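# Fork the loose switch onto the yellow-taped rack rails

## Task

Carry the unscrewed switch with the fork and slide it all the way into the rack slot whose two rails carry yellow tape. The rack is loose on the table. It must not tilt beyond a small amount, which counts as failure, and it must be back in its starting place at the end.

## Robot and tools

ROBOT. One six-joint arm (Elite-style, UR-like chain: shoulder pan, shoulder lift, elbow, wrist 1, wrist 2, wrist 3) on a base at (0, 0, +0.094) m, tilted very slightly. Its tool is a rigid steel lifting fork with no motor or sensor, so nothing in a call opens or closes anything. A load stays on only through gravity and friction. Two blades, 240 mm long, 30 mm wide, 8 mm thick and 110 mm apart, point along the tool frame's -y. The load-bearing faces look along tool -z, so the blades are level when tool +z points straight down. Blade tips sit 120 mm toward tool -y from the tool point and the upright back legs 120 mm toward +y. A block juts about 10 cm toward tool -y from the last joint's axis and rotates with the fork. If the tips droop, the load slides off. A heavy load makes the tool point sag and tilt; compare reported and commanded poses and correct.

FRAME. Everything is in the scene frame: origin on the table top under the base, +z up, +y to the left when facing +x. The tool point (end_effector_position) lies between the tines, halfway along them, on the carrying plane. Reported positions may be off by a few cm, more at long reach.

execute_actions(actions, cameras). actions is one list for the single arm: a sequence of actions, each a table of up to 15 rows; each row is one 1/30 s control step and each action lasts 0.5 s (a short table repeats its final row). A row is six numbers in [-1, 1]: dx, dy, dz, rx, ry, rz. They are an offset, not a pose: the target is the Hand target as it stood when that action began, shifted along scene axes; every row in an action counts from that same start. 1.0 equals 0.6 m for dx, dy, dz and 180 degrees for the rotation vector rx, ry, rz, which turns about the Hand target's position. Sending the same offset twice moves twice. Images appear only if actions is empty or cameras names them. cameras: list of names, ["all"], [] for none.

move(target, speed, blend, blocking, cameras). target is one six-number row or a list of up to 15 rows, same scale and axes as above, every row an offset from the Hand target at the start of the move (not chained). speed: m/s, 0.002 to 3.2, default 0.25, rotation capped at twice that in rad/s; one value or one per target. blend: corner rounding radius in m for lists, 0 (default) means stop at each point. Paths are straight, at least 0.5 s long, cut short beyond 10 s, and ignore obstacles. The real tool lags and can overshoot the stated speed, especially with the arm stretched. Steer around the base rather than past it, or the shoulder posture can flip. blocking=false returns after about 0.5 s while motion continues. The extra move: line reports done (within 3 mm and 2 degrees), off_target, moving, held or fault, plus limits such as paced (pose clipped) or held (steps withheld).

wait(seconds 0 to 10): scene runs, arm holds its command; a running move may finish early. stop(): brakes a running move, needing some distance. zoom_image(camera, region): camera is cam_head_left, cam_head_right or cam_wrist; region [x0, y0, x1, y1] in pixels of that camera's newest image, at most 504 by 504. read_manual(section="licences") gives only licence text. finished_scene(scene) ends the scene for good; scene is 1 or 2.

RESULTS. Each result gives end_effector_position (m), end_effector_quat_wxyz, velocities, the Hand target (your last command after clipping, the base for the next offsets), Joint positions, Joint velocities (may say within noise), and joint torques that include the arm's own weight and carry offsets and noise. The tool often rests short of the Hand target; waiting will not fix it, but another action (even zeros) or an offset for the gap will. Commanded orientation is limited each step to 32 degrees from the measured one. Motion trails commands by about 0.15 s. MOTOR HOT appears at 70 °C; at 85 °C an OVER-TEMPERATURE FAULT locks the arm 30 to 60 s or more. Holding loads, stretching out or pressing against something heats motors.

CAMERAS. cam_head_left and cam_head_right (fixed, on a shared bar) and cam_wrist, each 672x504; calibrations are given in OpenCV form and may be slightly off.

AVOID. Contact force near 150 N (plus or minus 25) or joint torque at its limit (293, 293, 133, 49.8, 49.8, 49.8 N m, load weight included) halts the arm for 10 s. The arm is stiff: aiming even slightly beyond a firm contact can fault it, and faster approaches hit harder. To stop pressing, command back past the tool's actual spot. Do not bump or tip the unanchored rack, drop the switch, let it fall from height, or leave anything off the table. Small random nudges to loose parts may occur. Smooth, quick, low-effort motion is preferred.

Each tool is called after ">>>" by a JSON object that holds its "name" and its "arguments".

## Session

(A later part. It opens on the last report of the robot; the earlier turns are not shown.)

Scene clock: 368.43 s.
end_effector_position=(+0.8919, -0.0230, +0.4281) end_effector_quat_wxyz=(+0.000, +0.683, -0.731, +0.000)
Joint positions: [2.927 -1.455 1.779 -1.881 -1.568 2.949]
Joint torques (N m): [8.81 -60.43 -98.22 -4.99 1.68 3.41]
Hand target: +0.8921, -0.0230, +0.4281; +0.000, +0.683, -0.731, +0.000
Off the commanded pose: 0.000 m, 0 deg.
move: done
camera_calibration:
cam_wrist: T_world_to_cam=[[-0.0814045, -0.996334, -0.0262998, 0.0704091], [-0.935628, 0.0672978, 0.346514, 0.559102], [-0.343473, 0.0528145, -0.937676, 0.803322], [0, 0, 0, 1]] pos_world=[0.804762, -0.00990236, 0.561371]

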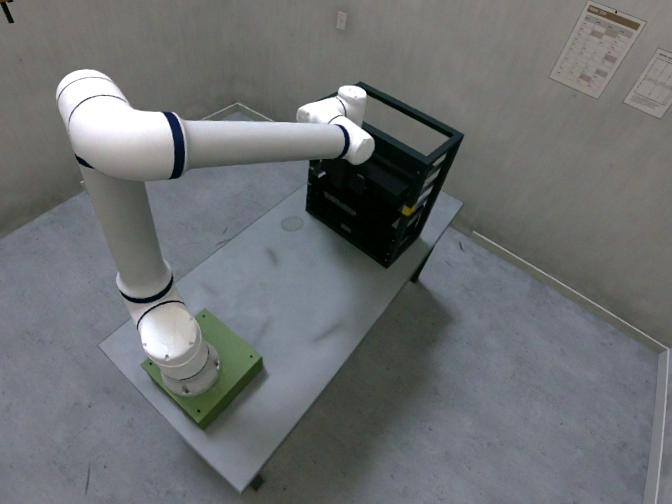

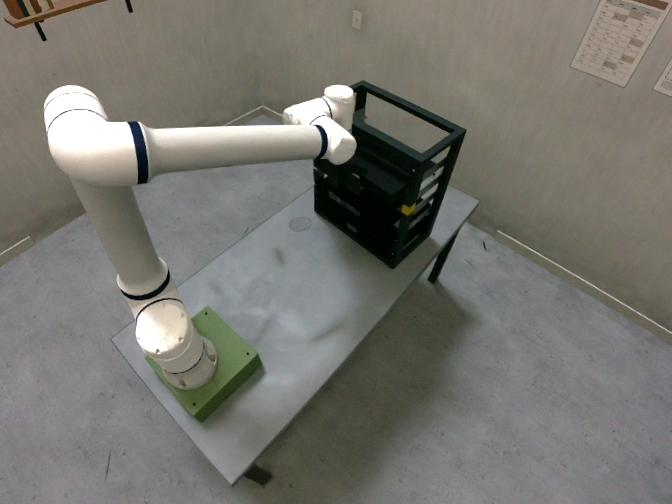

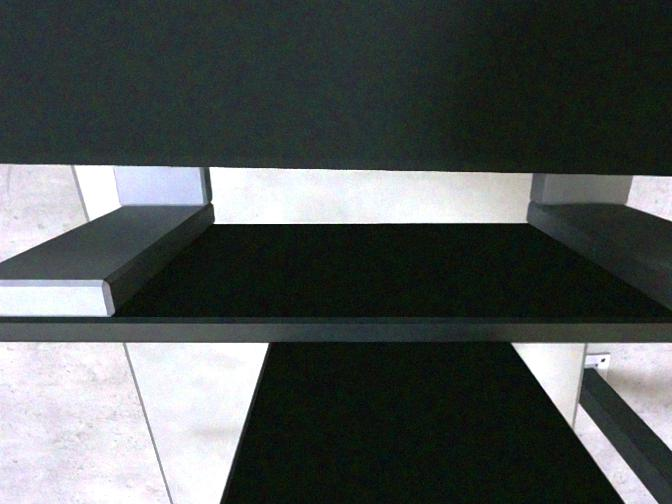

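>>> {"name": "move", "arguments": {"target": [[0,0,0,0,0,-0.0039],[0,0,0.0305,0,0,-0.0039]], "speed": [0.05,0.03], "cameras": ["cam_head_left","cam_head_right","cam_wrist"]}}

>>> {"name": "zoom_image", "arguments": {"camera": "cam_head_right", "region": [310, 140, 430, 220]}}

Scene clock: 383.40 s.
end_effector_position=(+0.8921, -0.0230, +0.4461) end_effector_quat_wxyz=(+0.000, +0.678, -0.735, +0.000) end_effector_velocity=(-0.001, +0.000, +0.001) end_effector_angular_velocity=(+0.000, +0.002, +0.000)
Joint positions: [2.929 -1.463 1.756 -1.849 -1.568 2.964]
Joint velocities: [0 -0.001 -0.002 0.005 0 0]
Joint torques (N m): [3.79 -121.76 -141.74 -16.28 -0.94 1.32]
Hand target: +0.8921, -0.0230, +0.4464; +0.000, +0.678, -0.735, +0.000
Off the commanded pose: 0.000 m, 0 deg.
move: done
camera_calibration:
cam_wrist: T_world_to_cam=[[-0.0936045, -0.995262, -0.026296, 0.0818294], [-0.934702, 0.0787514, 0.346597, 0.552408], [-0.342884, 0.057022, -0.937645, 0.819907], [0, 0, 0, 1]] pos_world=[0.805129, -0.00881395, 0.579471]

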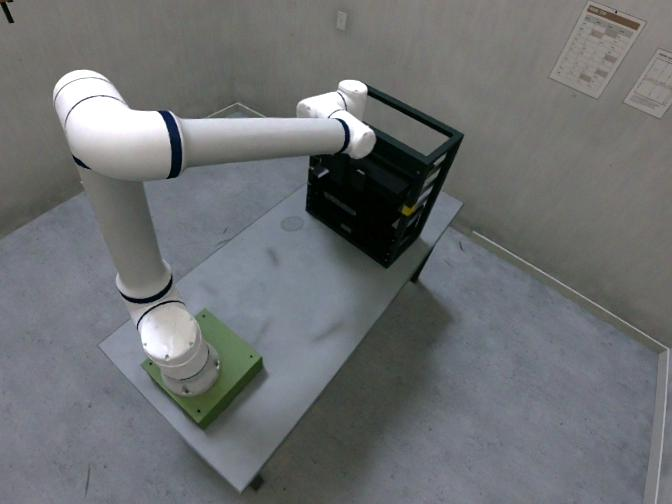

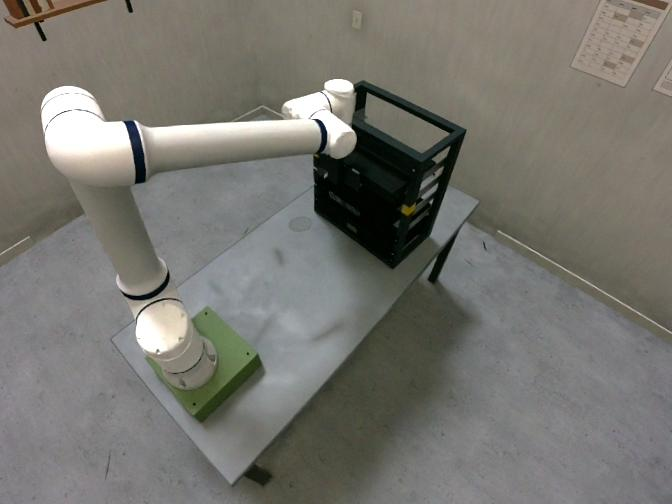

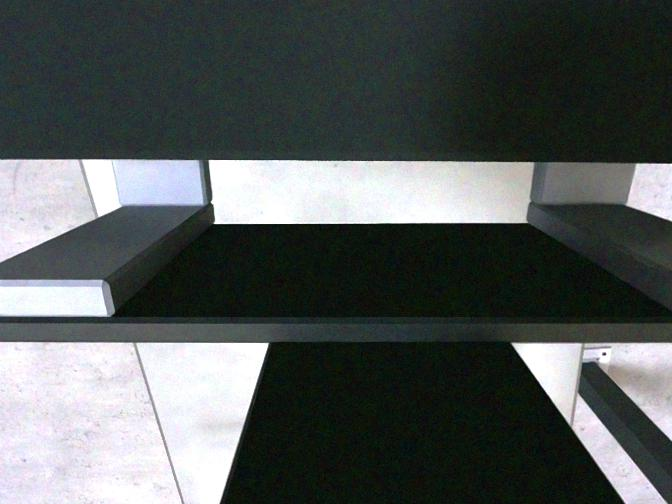

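Scaled by 4.200.

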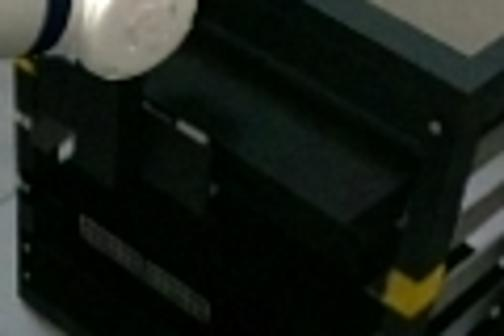

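>>> {"name": "move", "arguments": {"target": [-0.4983,0.0402,0.0,0,0,0], "speed": 0.1, "cameras": ["cam_head_left","cam_head_right","cam_wrist"]}}

>>> {"name": "zoom_image", "arguments": {"camera": "cam_head_right", "region": [230, 80, 480, 280]}}

>>> {"name": "zoom_image", "arguments": {"camera": "cam_head_left", "region": [230, 80, 480, 280]}}

Scene clock: 390.20 s.
end_effector_position=(+0.5933, +0.0011, +0.4463) end_effector_quat_wxyz=(+0.000, +0.678, -0.735, +0.000)
Joint positions: [2.805 -2.011 2.196 -1.742 -1.57 2.839]
Joint torques (N m): [-22.86 -52.6 -118.01 -16.04 3 -2.14]
Hand target: +0.5931, +0.0011, +0.4464; +0.000, +0.678, -0.735, +0.000
Off the commanded pose: 0.000 m, 0 deg.
move: done
camera_calibration:
cam_wrist: T_world_to_cam=[[-0.0935713, -0.995268, -0.0262023, 0.0777805], [-0.934705, 0.0787528, 0.34659, 0.271157], [-0.342886, 0.0569223, -0.937651, 0.716272], [0, 0, 0, 1]] pos_world=[0.506329, 0.0152862, 0.579671]

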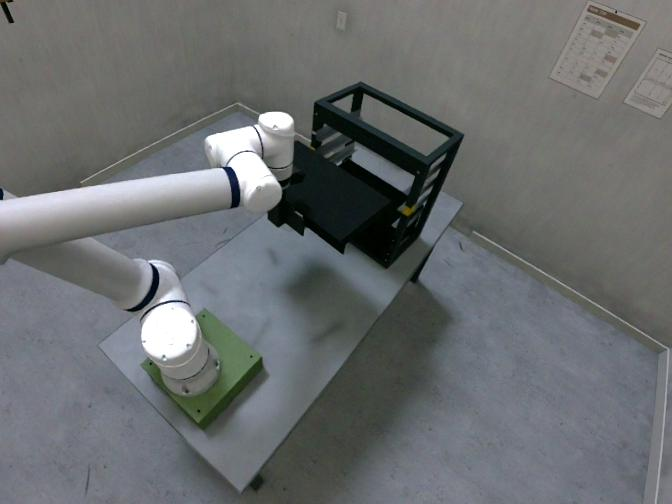

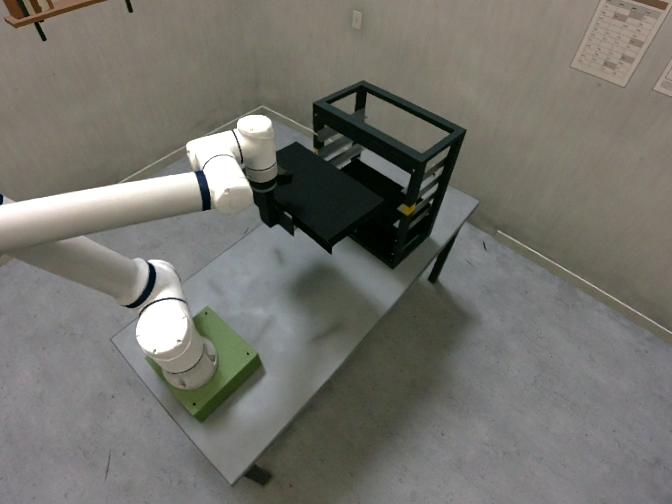

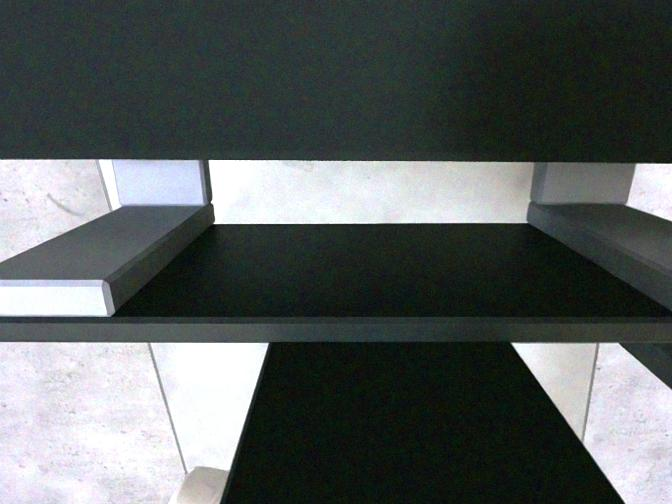

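Scaled by 2.016.

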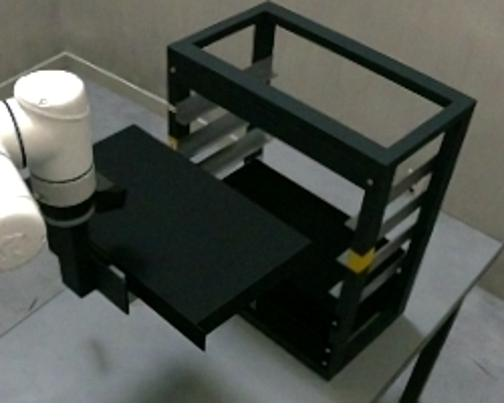

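Scaled by 2.016.

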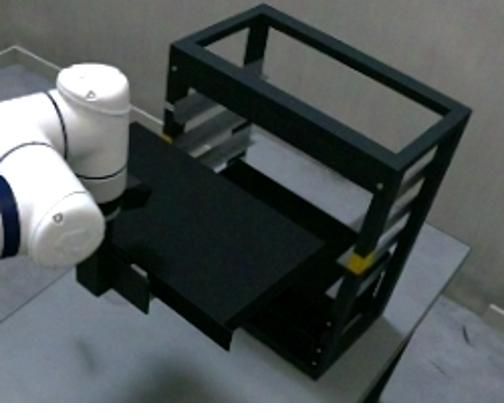

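>>> {"name": "move", "arguments": {"target": [0,0,-0.1425,0,0,0], "speed": 0.1, "cameras": ["cam_head_left","cam_head_right"]}}

>>> {"name": "zoom_image", "arguments": {"camera": "cam_head_right", "region": [230, 80, 480, 280]}}

>>> {"name": "zoom_image", "arguments": {"camera": "cam_head_left", "region": [230, 80, 480, 280]}}

Scene clock: 414.47 s.
end_effector_position=(+0.5931, +0.0011, +0.3610) end_effector_quat_wxyz=(+0.000, +0.678, -0.735, +0.000) end_effector_velocity=(+0.001, +0.000, +0.000) end_effector_angular_velocity=(-0.001, -0.003, +0.000)
Joint positions: [2.805 -1.965 2.327 -1.918 -1.57 2.839]
Joint velocities: [0 0 0.002 -0.005 0 0]
Joint torques (N m): [9.08 -25.53 -112.99 -20.82 1.9 3.22]
Hand target: +0.5931, +0.0011, +0.3609; +0.000, +0.678, -0.735, +0.000
Off the commanded pose: 0.000 m, 0 deg.
move: done
Images, in order (width x height): cam_head_left 672x504, cam_head_right 672x504.

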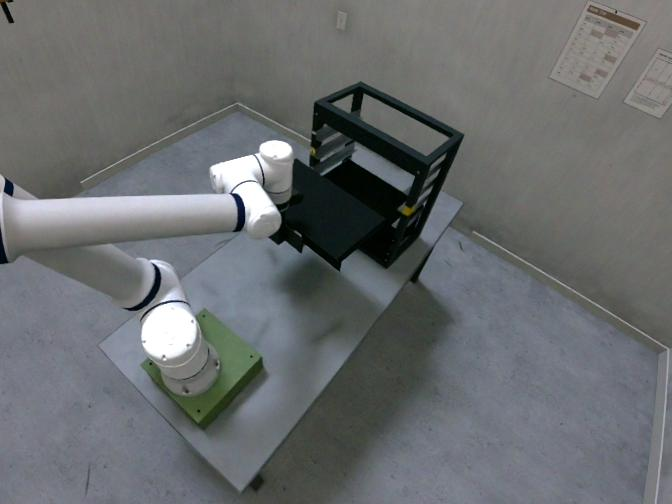

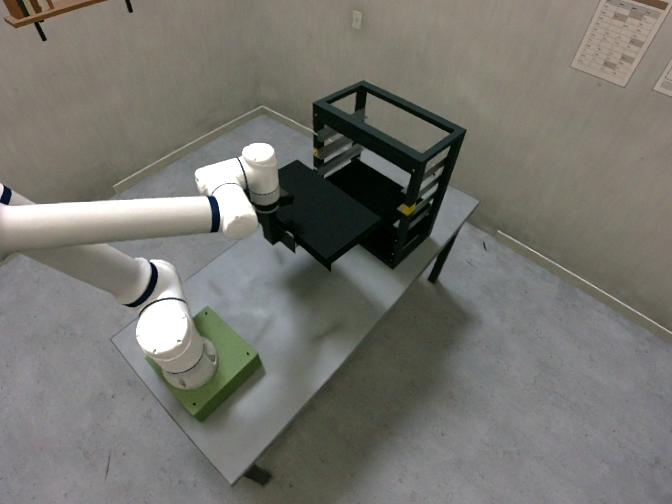

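Scaled by 2.016.

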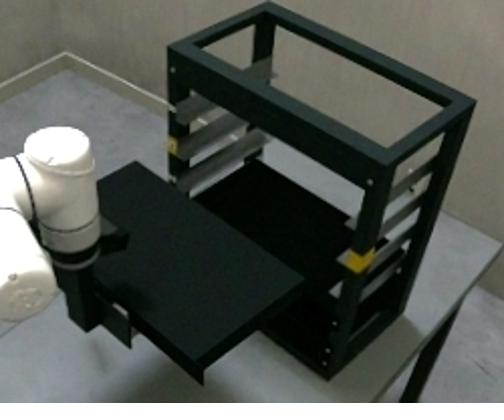

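Scaled by 2.016.

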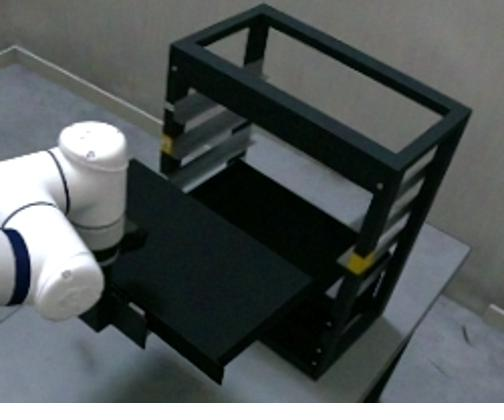

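>>> {"name": "move", "arguments": {"target": [0.249,-0.02,0,0,0,0], "speed": 0.1, "cameras": ["cam_head_left","cam_head_right"]}}

>>> {"name": "zoom_image", "arguments": {"camera": "cam_head_right", "region": [290, 80, 480, 280]}}

>>> {"name": "zoom_image", "arguments": {"camera": "cam_head_left", "region": [290, 80, 480, 280]}}

Scene clock: 418.77 s.
end_effector_position=(+0.7424, -0.0109, +0.3608) end_effector_quat_wxyz=(+0.000, +0.678, -0.735, +0.000)
Joint positions: [2.884 -1.665 2.115 -2.007 -1.569 2.918]
Joint torques (N m): [8.91 -61.09 -134.05 -21.42 0.86 3.25]
Hand target: +0.7425, -0.0109, +0.3609; +0.000, +0.678, -0.735, +0.000
Off the commanded pose: 0.000 m, 0 deg.
move: done
Images, in order (width x height): cam_head_left 672x504, cam_head_right 672x504.

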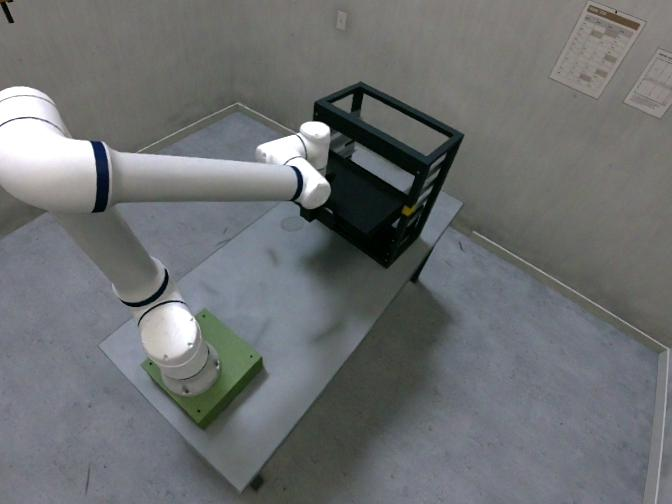

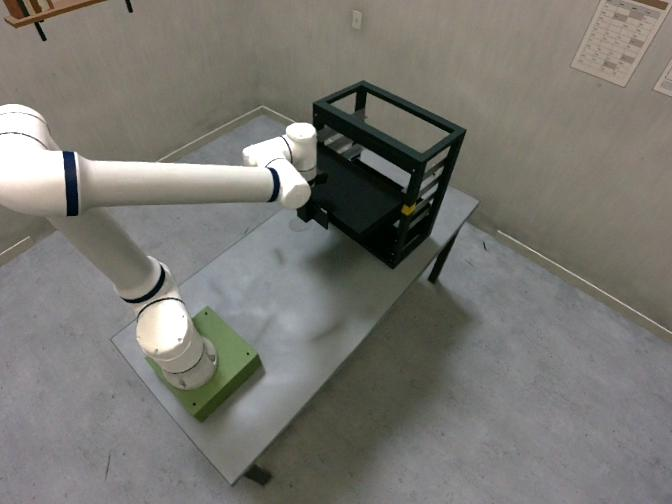

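Scaled by 2.520.

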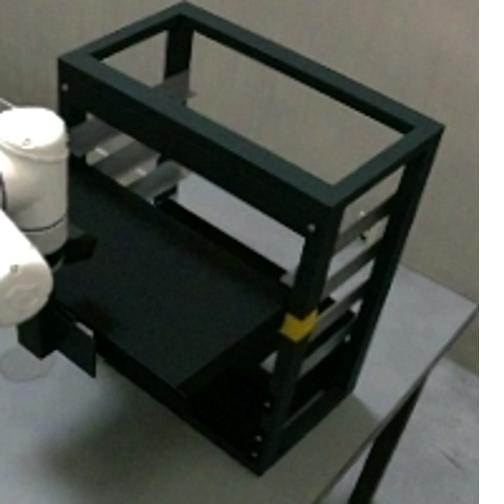

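Scaled by 2.520.

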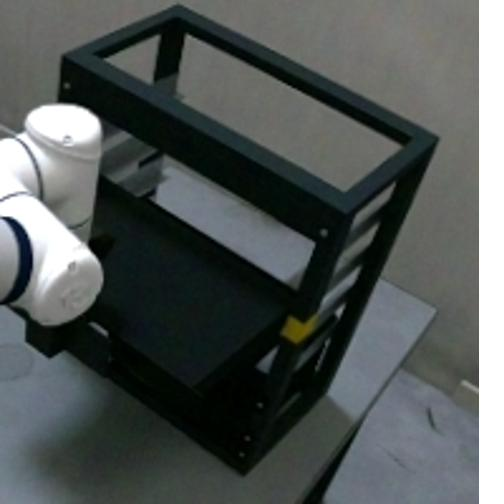

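>>> {"name": "move", "arguments": {"target": [0.249,-0.02,0,0,0,0], "speed": 0.08, "cameras": ["cam_head_left","cam_head_right"]}}

>>> {"name": "zoom_image", "arguments": {"camera": "cam_head_right", "region": [290, 80, 480, 280]}}

>>> {"name": "zoom_image", "arguments": {"camera": "cam_head_left", "region": [290, 80, 480, 280]}}

Scene clock: 423.40 s.
end_effector_position=(+0.8918, -0.0229, +0.3609) end_effector_quat_wxyz=(+0.000, +0.678, -0.735, +0.000)
Joint positions: [2.93 -1.414 1.859 -2.002 -1.568 2.964]
Joint torques (N m): [10.16 -95.06 -132.8 -16.48 1.48 3.54]
Hand target: +0.8919, -0.0229, +0.3609; +0.000, +0.678, -0.735, +0.000
Off the commanded pose: 0.000 m, 0 deg.
move: done
Images, in order (width x height): cam_head_left 672x504, cam_head_right 672x504.

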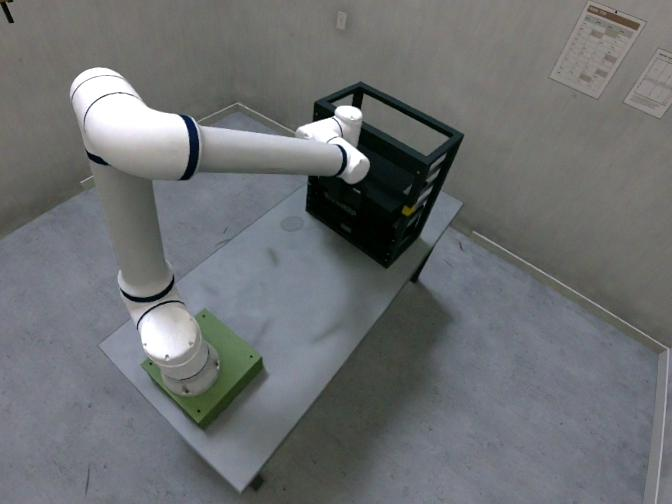

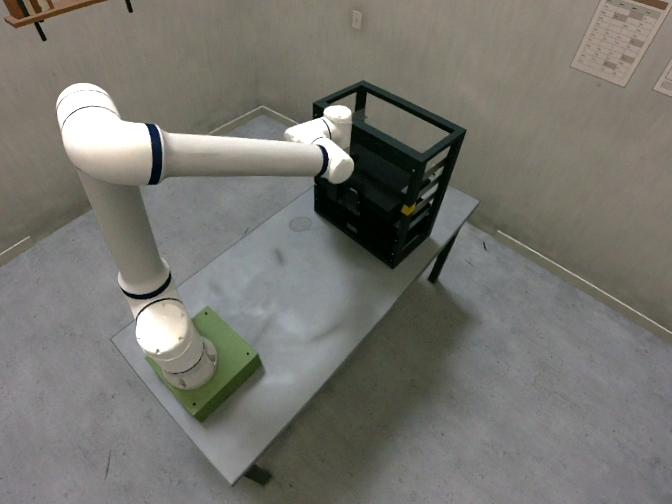

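Scaled by 2.520.

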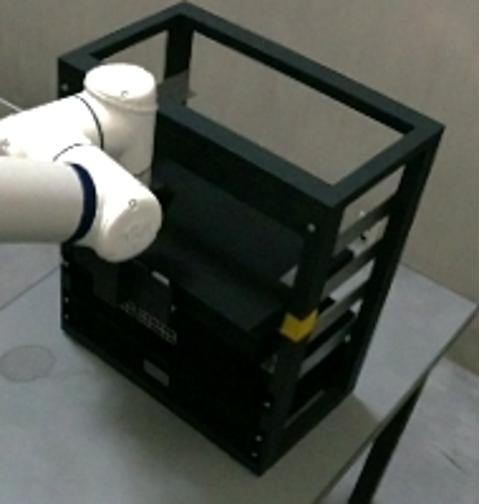

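Scaled by 2.520.

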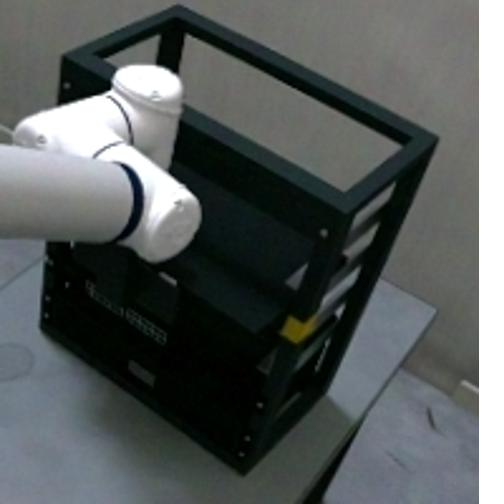

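>>> {"name": "move", "arguments": {"target": [0,0,-0.037,0,0,0], "speed": 0.025, "cameras": ["cam_head_left","cam_head_right","cam_wrist"]}}

>>> {"name": "zoom_image", "arguments": {"camera": "cam_head_right", "region": [290, 80, 480, 280]}}

Scene clock: 427.00 s.
end_effector_position=(+0.8919, -0.0229, +0.3389) end_effector_quat_wxyz=(+0.000, +0.678, -0.735, +0.000)
Joint positions: [2.93 -1.397 1.882 -2.042 -1.568 2.964]
Joint torques (N m): [9.88 -62.97 -69.99 -9.96 0.49 2.98]
Hand target: +0.8919, -0.0229, +0.3387; +0.000, +0.678, -0.735, +0.000
Off the commanded pose: 0.000 m, 0 deg.
move: done
camera_calibration:
cam_wrist: T_world_to_cam=[[-0.0935968, -0.995263, -0.0263082, 0.0790881], [-0.934736, 0.0787452, 0.346509, 0.589471], [-0.342796, 0.0570234, -0.937678, 0.719167], [0, 0, 0, 1]] pos_world=[0.804929, -0.00871395, 0.472171]

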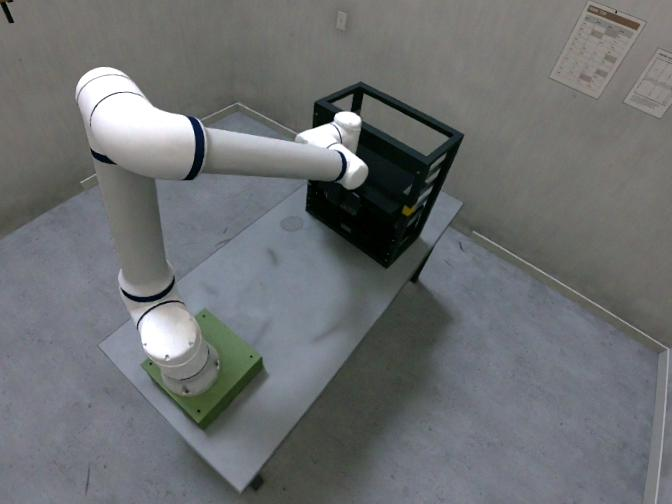

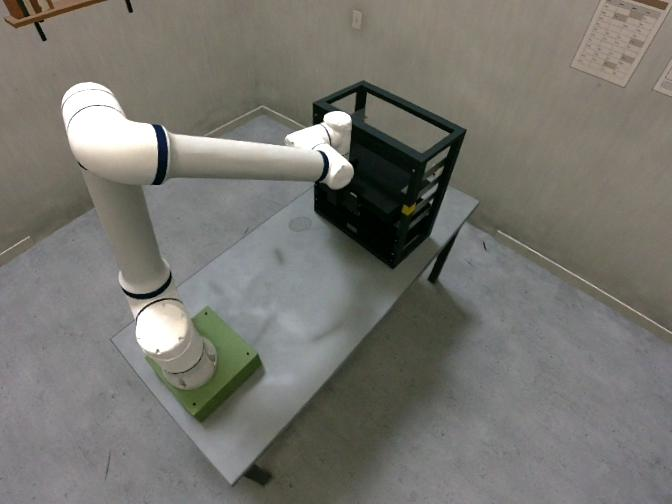

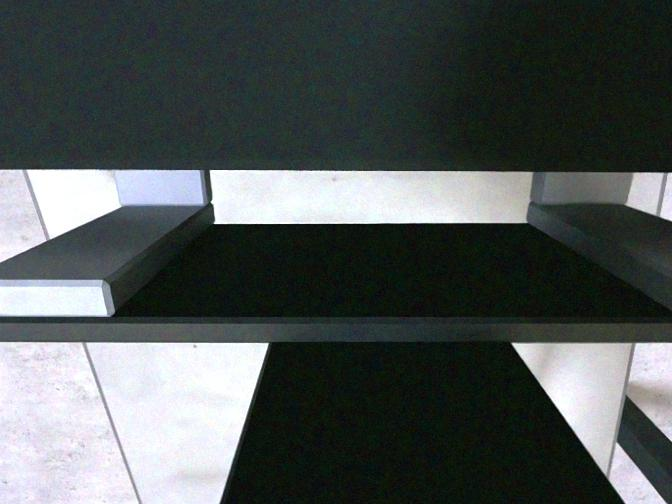

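Scaled by 2.520.

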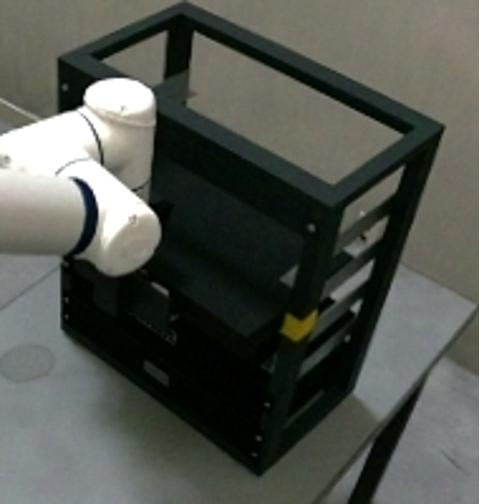

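>>> {"name": "move", "arguments": {"target": [[-0.4237,0.0342,0,0,0,0],[-0.4237,0.0342,0.055,0,0,0]], "speed": [0.12,0.1], "cameras": ["cam_head_left","cam_head_right","cam_wrist"]}}

>>> {"name": "zoom_image", "arguments": {"camera": "cam_head_right", "region": [290, 80, 480, 280]}}

>>> {"name": "zoom_image", "arguments": {"camera": "cam_head_left", "region": [290, 80, 480, 280]}}

Scene clock: 444.13 s.
end_effector_position=(+0.6377, -0.0024, +0.3715) end_effector_quat_wxyz=(+0.000, +0.678, -0.735, +0.000)
Joint positions: [2.834 -1.876 2.254 -1.935 -1.569 2.869]
Joint torques (N m): [-22.29 -42.98 -97.34 -5.3 1.05 -2.26]
Hand target: +0.6377, -0.0024, +0.3717; +0.000, +0.678, -0.735, +0.000
Off the commanded pose: 0.000 m, 0 deg.
move: done
camera_calibration:
cam_wrist: T_world_to_cam=[[-0.0935968, -0.995263, -0.0263082, 0.076559], [-0.934736, 0.0787452, 0.346509, 0.338916], [-0.342796, 0.0570234, -0.937678, 0.661522], [0, 0, 0, 1]] pos_world=[0.550729, 0.0117861, 0.504871]

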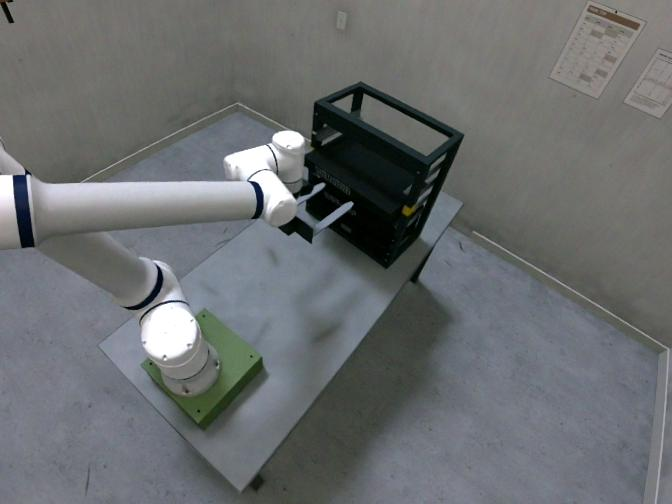

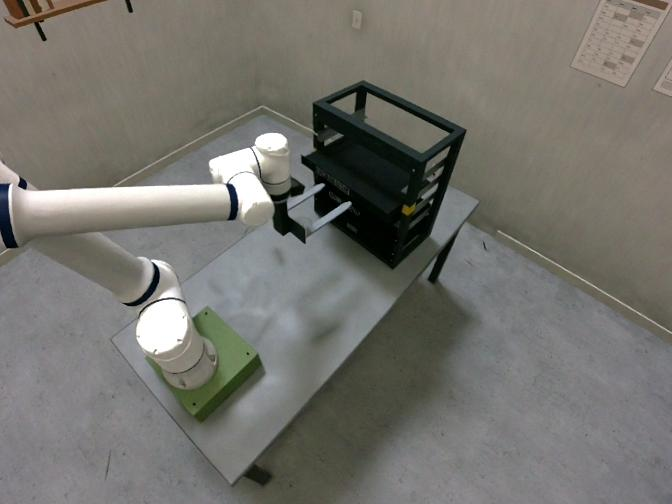

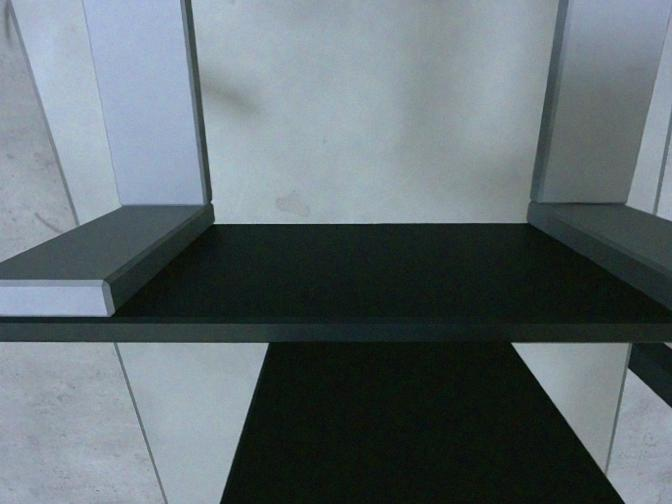

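Scaled by 2.520.

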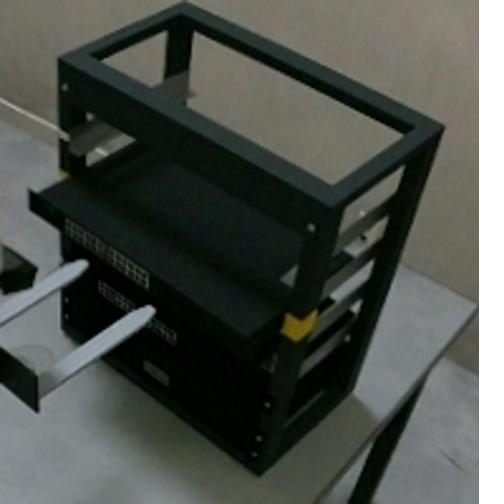

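Scaled by 2.520.

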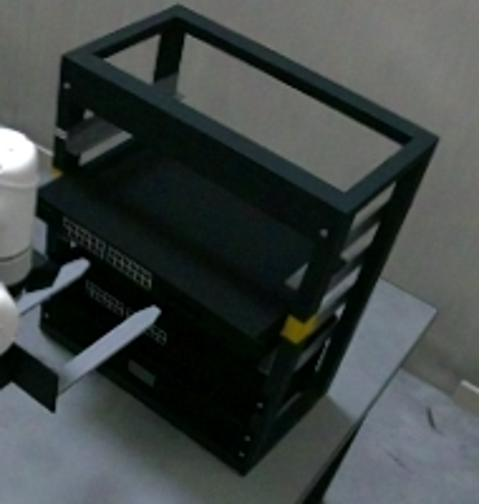

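>>> {"name": "move", "arguments": {"target": [0.1611,-0.013,0.001,0,0,0], "speed": 0.05, "cameras": ["cam_head_left","cam_head_right"]}}

>>> {"name": "zoom_image", "arguments": {"camera": "cam_head_right", "region": [290, 80, 480, 280]}}

>>> {"name": "zoom_image", "arguments": {"camera": "cam_head_left", "region": [290, 80, 480, 280]}}

Scene clock: 450.43 s.
end_effector_position=(+0.7342, -0.0102, +0.3723) end_effector_quat_wxyz=(+0.000, +0.678, -0.735, +0.000)
Joint positions: [2.881 -1.689 2.114 -1.982 -1.569 2.915]
Joint torques (N m): [8.78 -30.7 -109.45 -16.27 2.39 3.35]
Hand target: +0.7344, -0.0102, +0.3723; +0.000, +0.678, -0.735, +0.000
Off the commanded pose: 0.000 m, 0 deg.
move: done
Images, in order (width x height): cam_head_left 672x504, cam_head_right 672x504.

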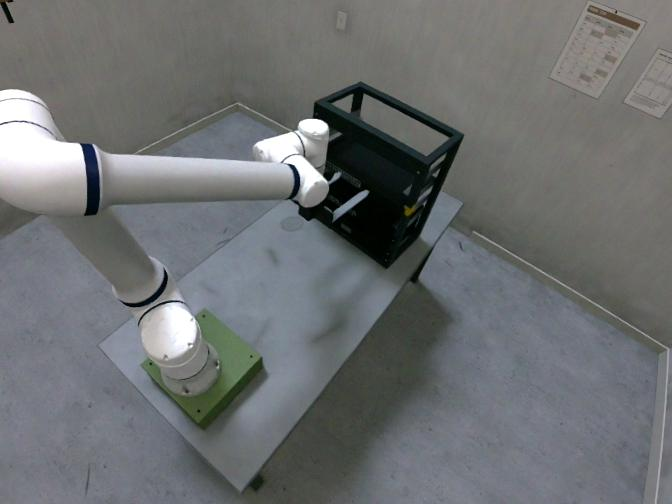

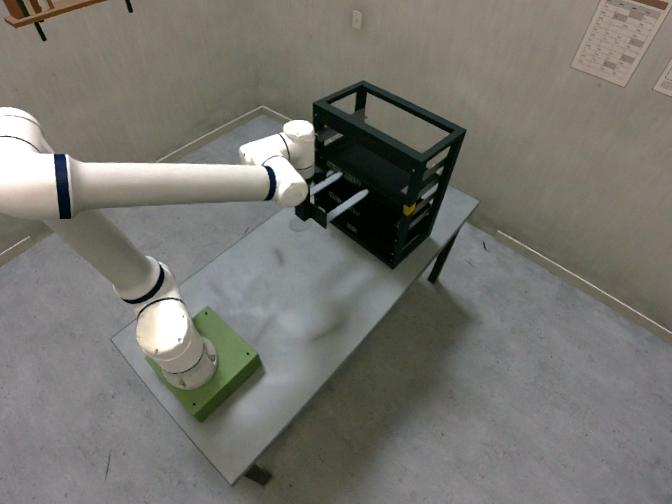

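Scaled by 2.520.

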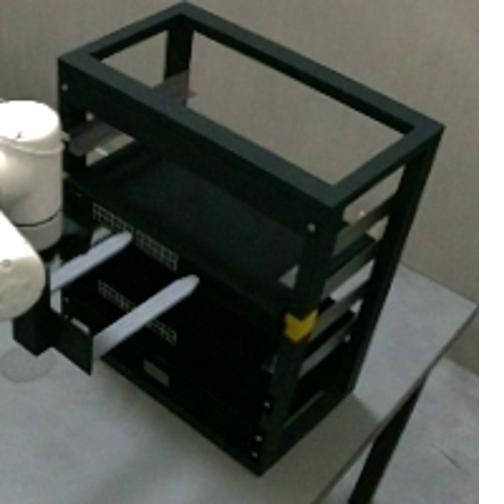

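Scaled by 2.520.

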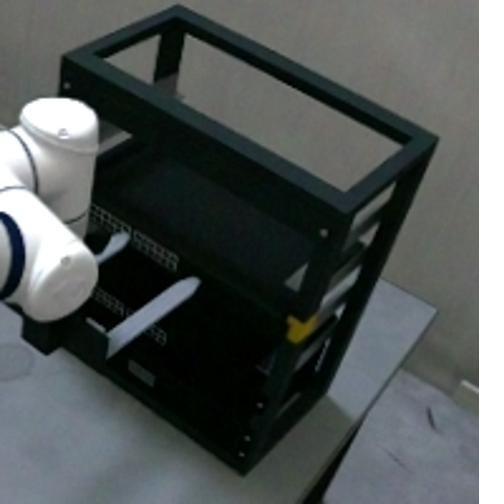

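>>> {"name": "zoom_image", "arguments": {"camera": "cam_head_right", "region": [380, 180, 430, 230]}}

>>> {"name": "zoom_image", "arguments": {"camera": "cam_head_left", "region": [380, 180, 430, 230]}}

Scaled by 10.080.

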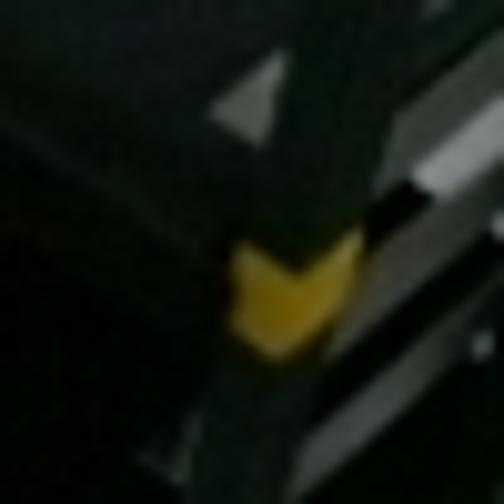

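Scaled by 10.080.

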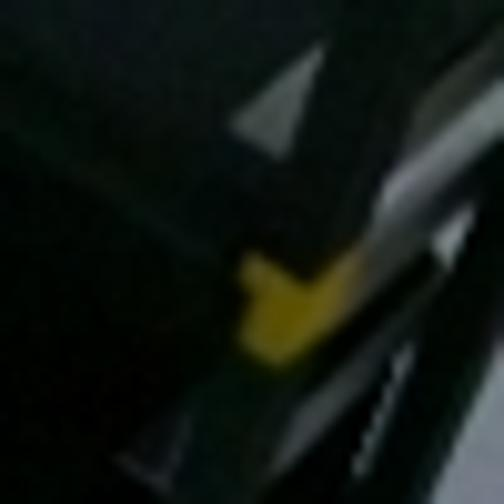

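>>> {"name": "move", "arguments": {"target": [0.0133,-0.0011,0.0,0,0,0], "speed": 0.03, "cameras": ["cam_head_left","cam_head_right"]}}

>>> {"name": "zoom_image", "arguments": {"camera": "cam_head_right", "region": [310, 150, 430, 230]}}

>>> {"name": "zoom_image", "arguments": {"camera": "cam_head_left", "region": [310, 150, 430, 230]}}

Scene clock: 464.40 s.
end_effector_position=(+0.7421, -0.0109, +0.3722) end_effector_quat_wxyz=(+0.000, +0.678, -0.735, +0.000)
Joint positions: [2.884 -1.674 2.102 -1.984 -1.569 2.918]
Joint torques (N m): [7.53 -32.76 -109 -15.83 3.26 3.61]
Hand target: +0.7424, -0.0109, +0.3723; +0.000, +0.678, -0.735, +0.000
Off the commanded pose: 0.000 m, 0 deg.
move: done
Images, in order (width x height): cam_head_left 672x504, cam_head_right 672x504.

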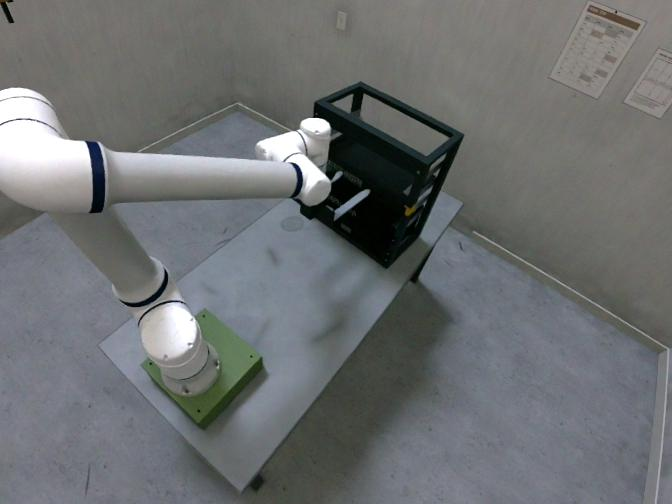

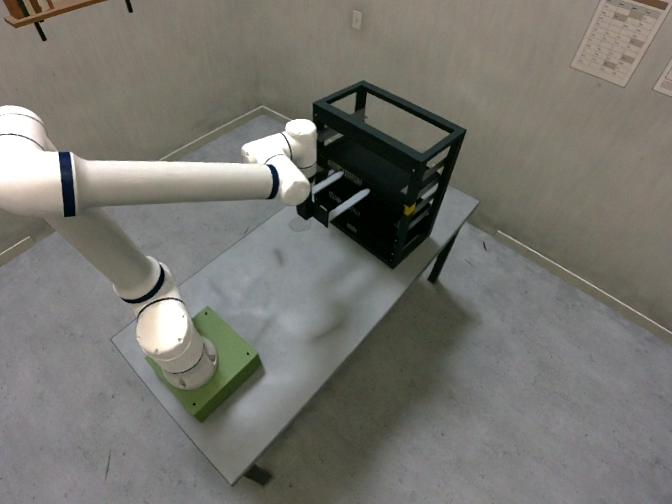

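Scaled by 4.200.

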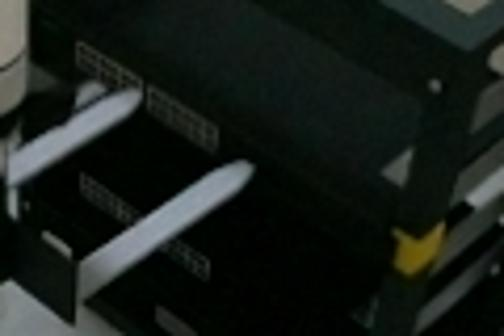

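Scaled by 4.200.

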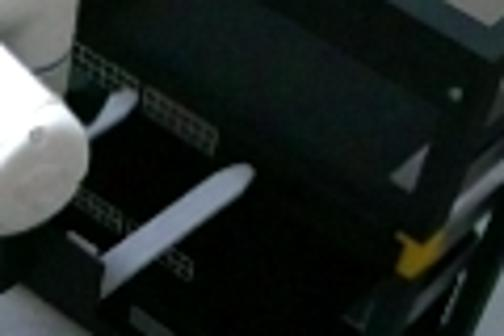

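>>> {"name": "move", "arguments": {"target": [0.0033,-0.0003,0.0,0,0,0], "speed": 0.01}}

>>> {"name": "move", "arguments": {"target": [0.0033,-0.0003,0.0,0,0,0], "speed": 0.01, "cameras": ["cam_head_left","cam_head_right"]}}

>>> {"name": "zoom_image", "arguments": {"camera": "cam_head_right", "region": [340, 170, 430, 230]}}

>>> {"name": "zoom_image", "arguments": {"camera": "cam_head_left", "region": [340, 170, 430, 230]}}

Scene clock: 469.37 s.
end_effector_position=(+0.7442, -0.0110, +0.3723) end_effector_quat_wxyz=(+0.000, +0.678, -0.735, +0.000)
Joint positions: [2.885 -1.67 2.098 -1.984 -1.569 2.919]
Joint torques (N m): [8.97 -31.61 -107.39 -16.15 3.09 3.56]
Hand target: +0.7443, -0.0110, +0.3723; +0.000, +0.678, -0.735, +0.000
Off the commanded pose: 0.000 m, 0 deg.
move: done

Scene clock: 470.07 s.
end_effector_position=(+0.7462, -0.0112, +0.3723) end_effector_quat_wxyz=(+0.000, +0.678, -0.735, +0.000)
Joint positions: [2.885 -1.667 2.095 -1.985 -1.569 2.92]
Joint torques (N m): [8.81 -32.01 -109.11 -16.21 3.13 3.54]
Hand target: +0.7463, -0.0112, +0.3723; +0.000, +0.678, -0.735, +0.000
Off the commanded pose: 0.000 m, 0 deg.
move: done
Images, in order (width x height): cam_head_left 672x504, cam_head_right 672x504.

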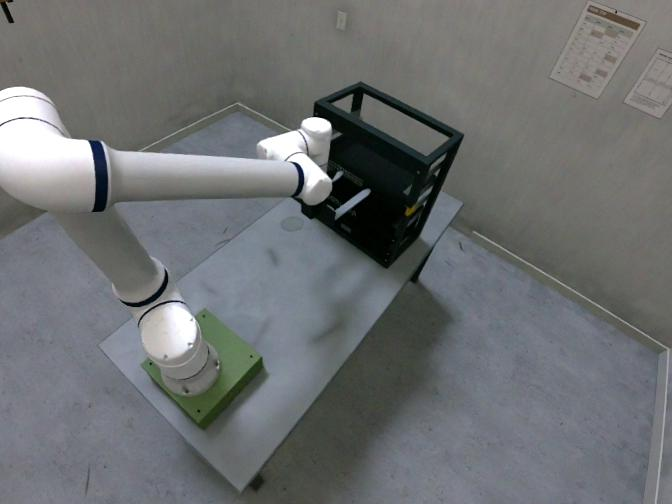

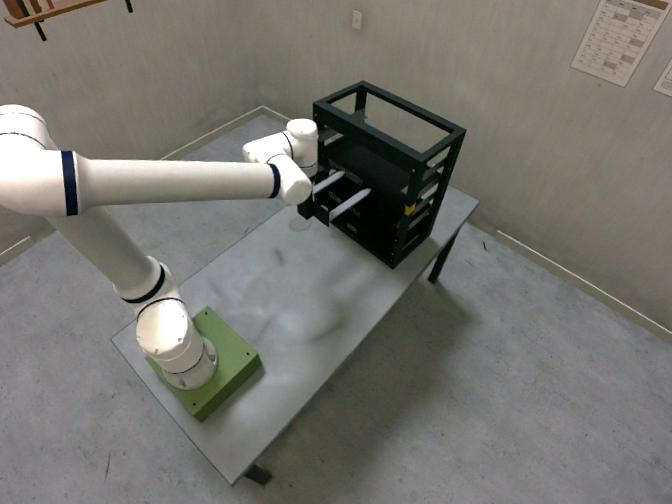

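Scaled by 5.600.

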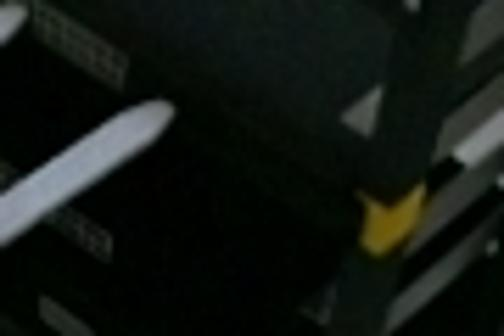

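Scaled by 5.600.

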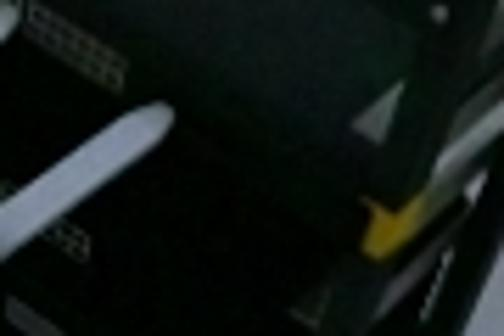

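>>> {"name": "move", "arguments": {"target": [0.0025,-0.0002,0.0,0,0,0], "speed": 0.01}}

>>> {"name": "move", "arguments": {"target": [0.0025,-0.0002,0.0,0,0,0], "speed": 0.01}}

Scene clock: 474.53 s.
end_effector_position=(+0.7478, -0.0113, +0.3723) end_effector_quat_wxyz=(+0.000, +0.678, -0.735, +0.000)
Joint positions: [2.886 -1.664 2.093 -1.985 -1.569 2.92]
Joint torques (N m): [9.4 -33.76 -108.51 -16.32 3.24 3.39]
Hand target: +0.7478, -0.0113, +0.3723; +0.000, +0.678, -0.735, +0.000
Off the commanded pose: 0.000 m, 0 deg.
move: done

Scene clock: 475.23 s.
end_effector_position=(+0.7492, -0.0115, +0.3723) end_effector_quat_wxyz=(+0.000, +0.678, -0.735, +0.000)
Joint positions: [2.886 -1.661 2.09 -1.986 -1.569 2.921]
Joint torques (N m): [8.73 -33.44 -108.4 -16.09 3.05 3.45]
Hand target: +0.7493, -0.0115, +0.3723; +0.000, +0.678, -0.735, +0.000
Off the commanded pose: 0.000 m, 0 deg.
move: done


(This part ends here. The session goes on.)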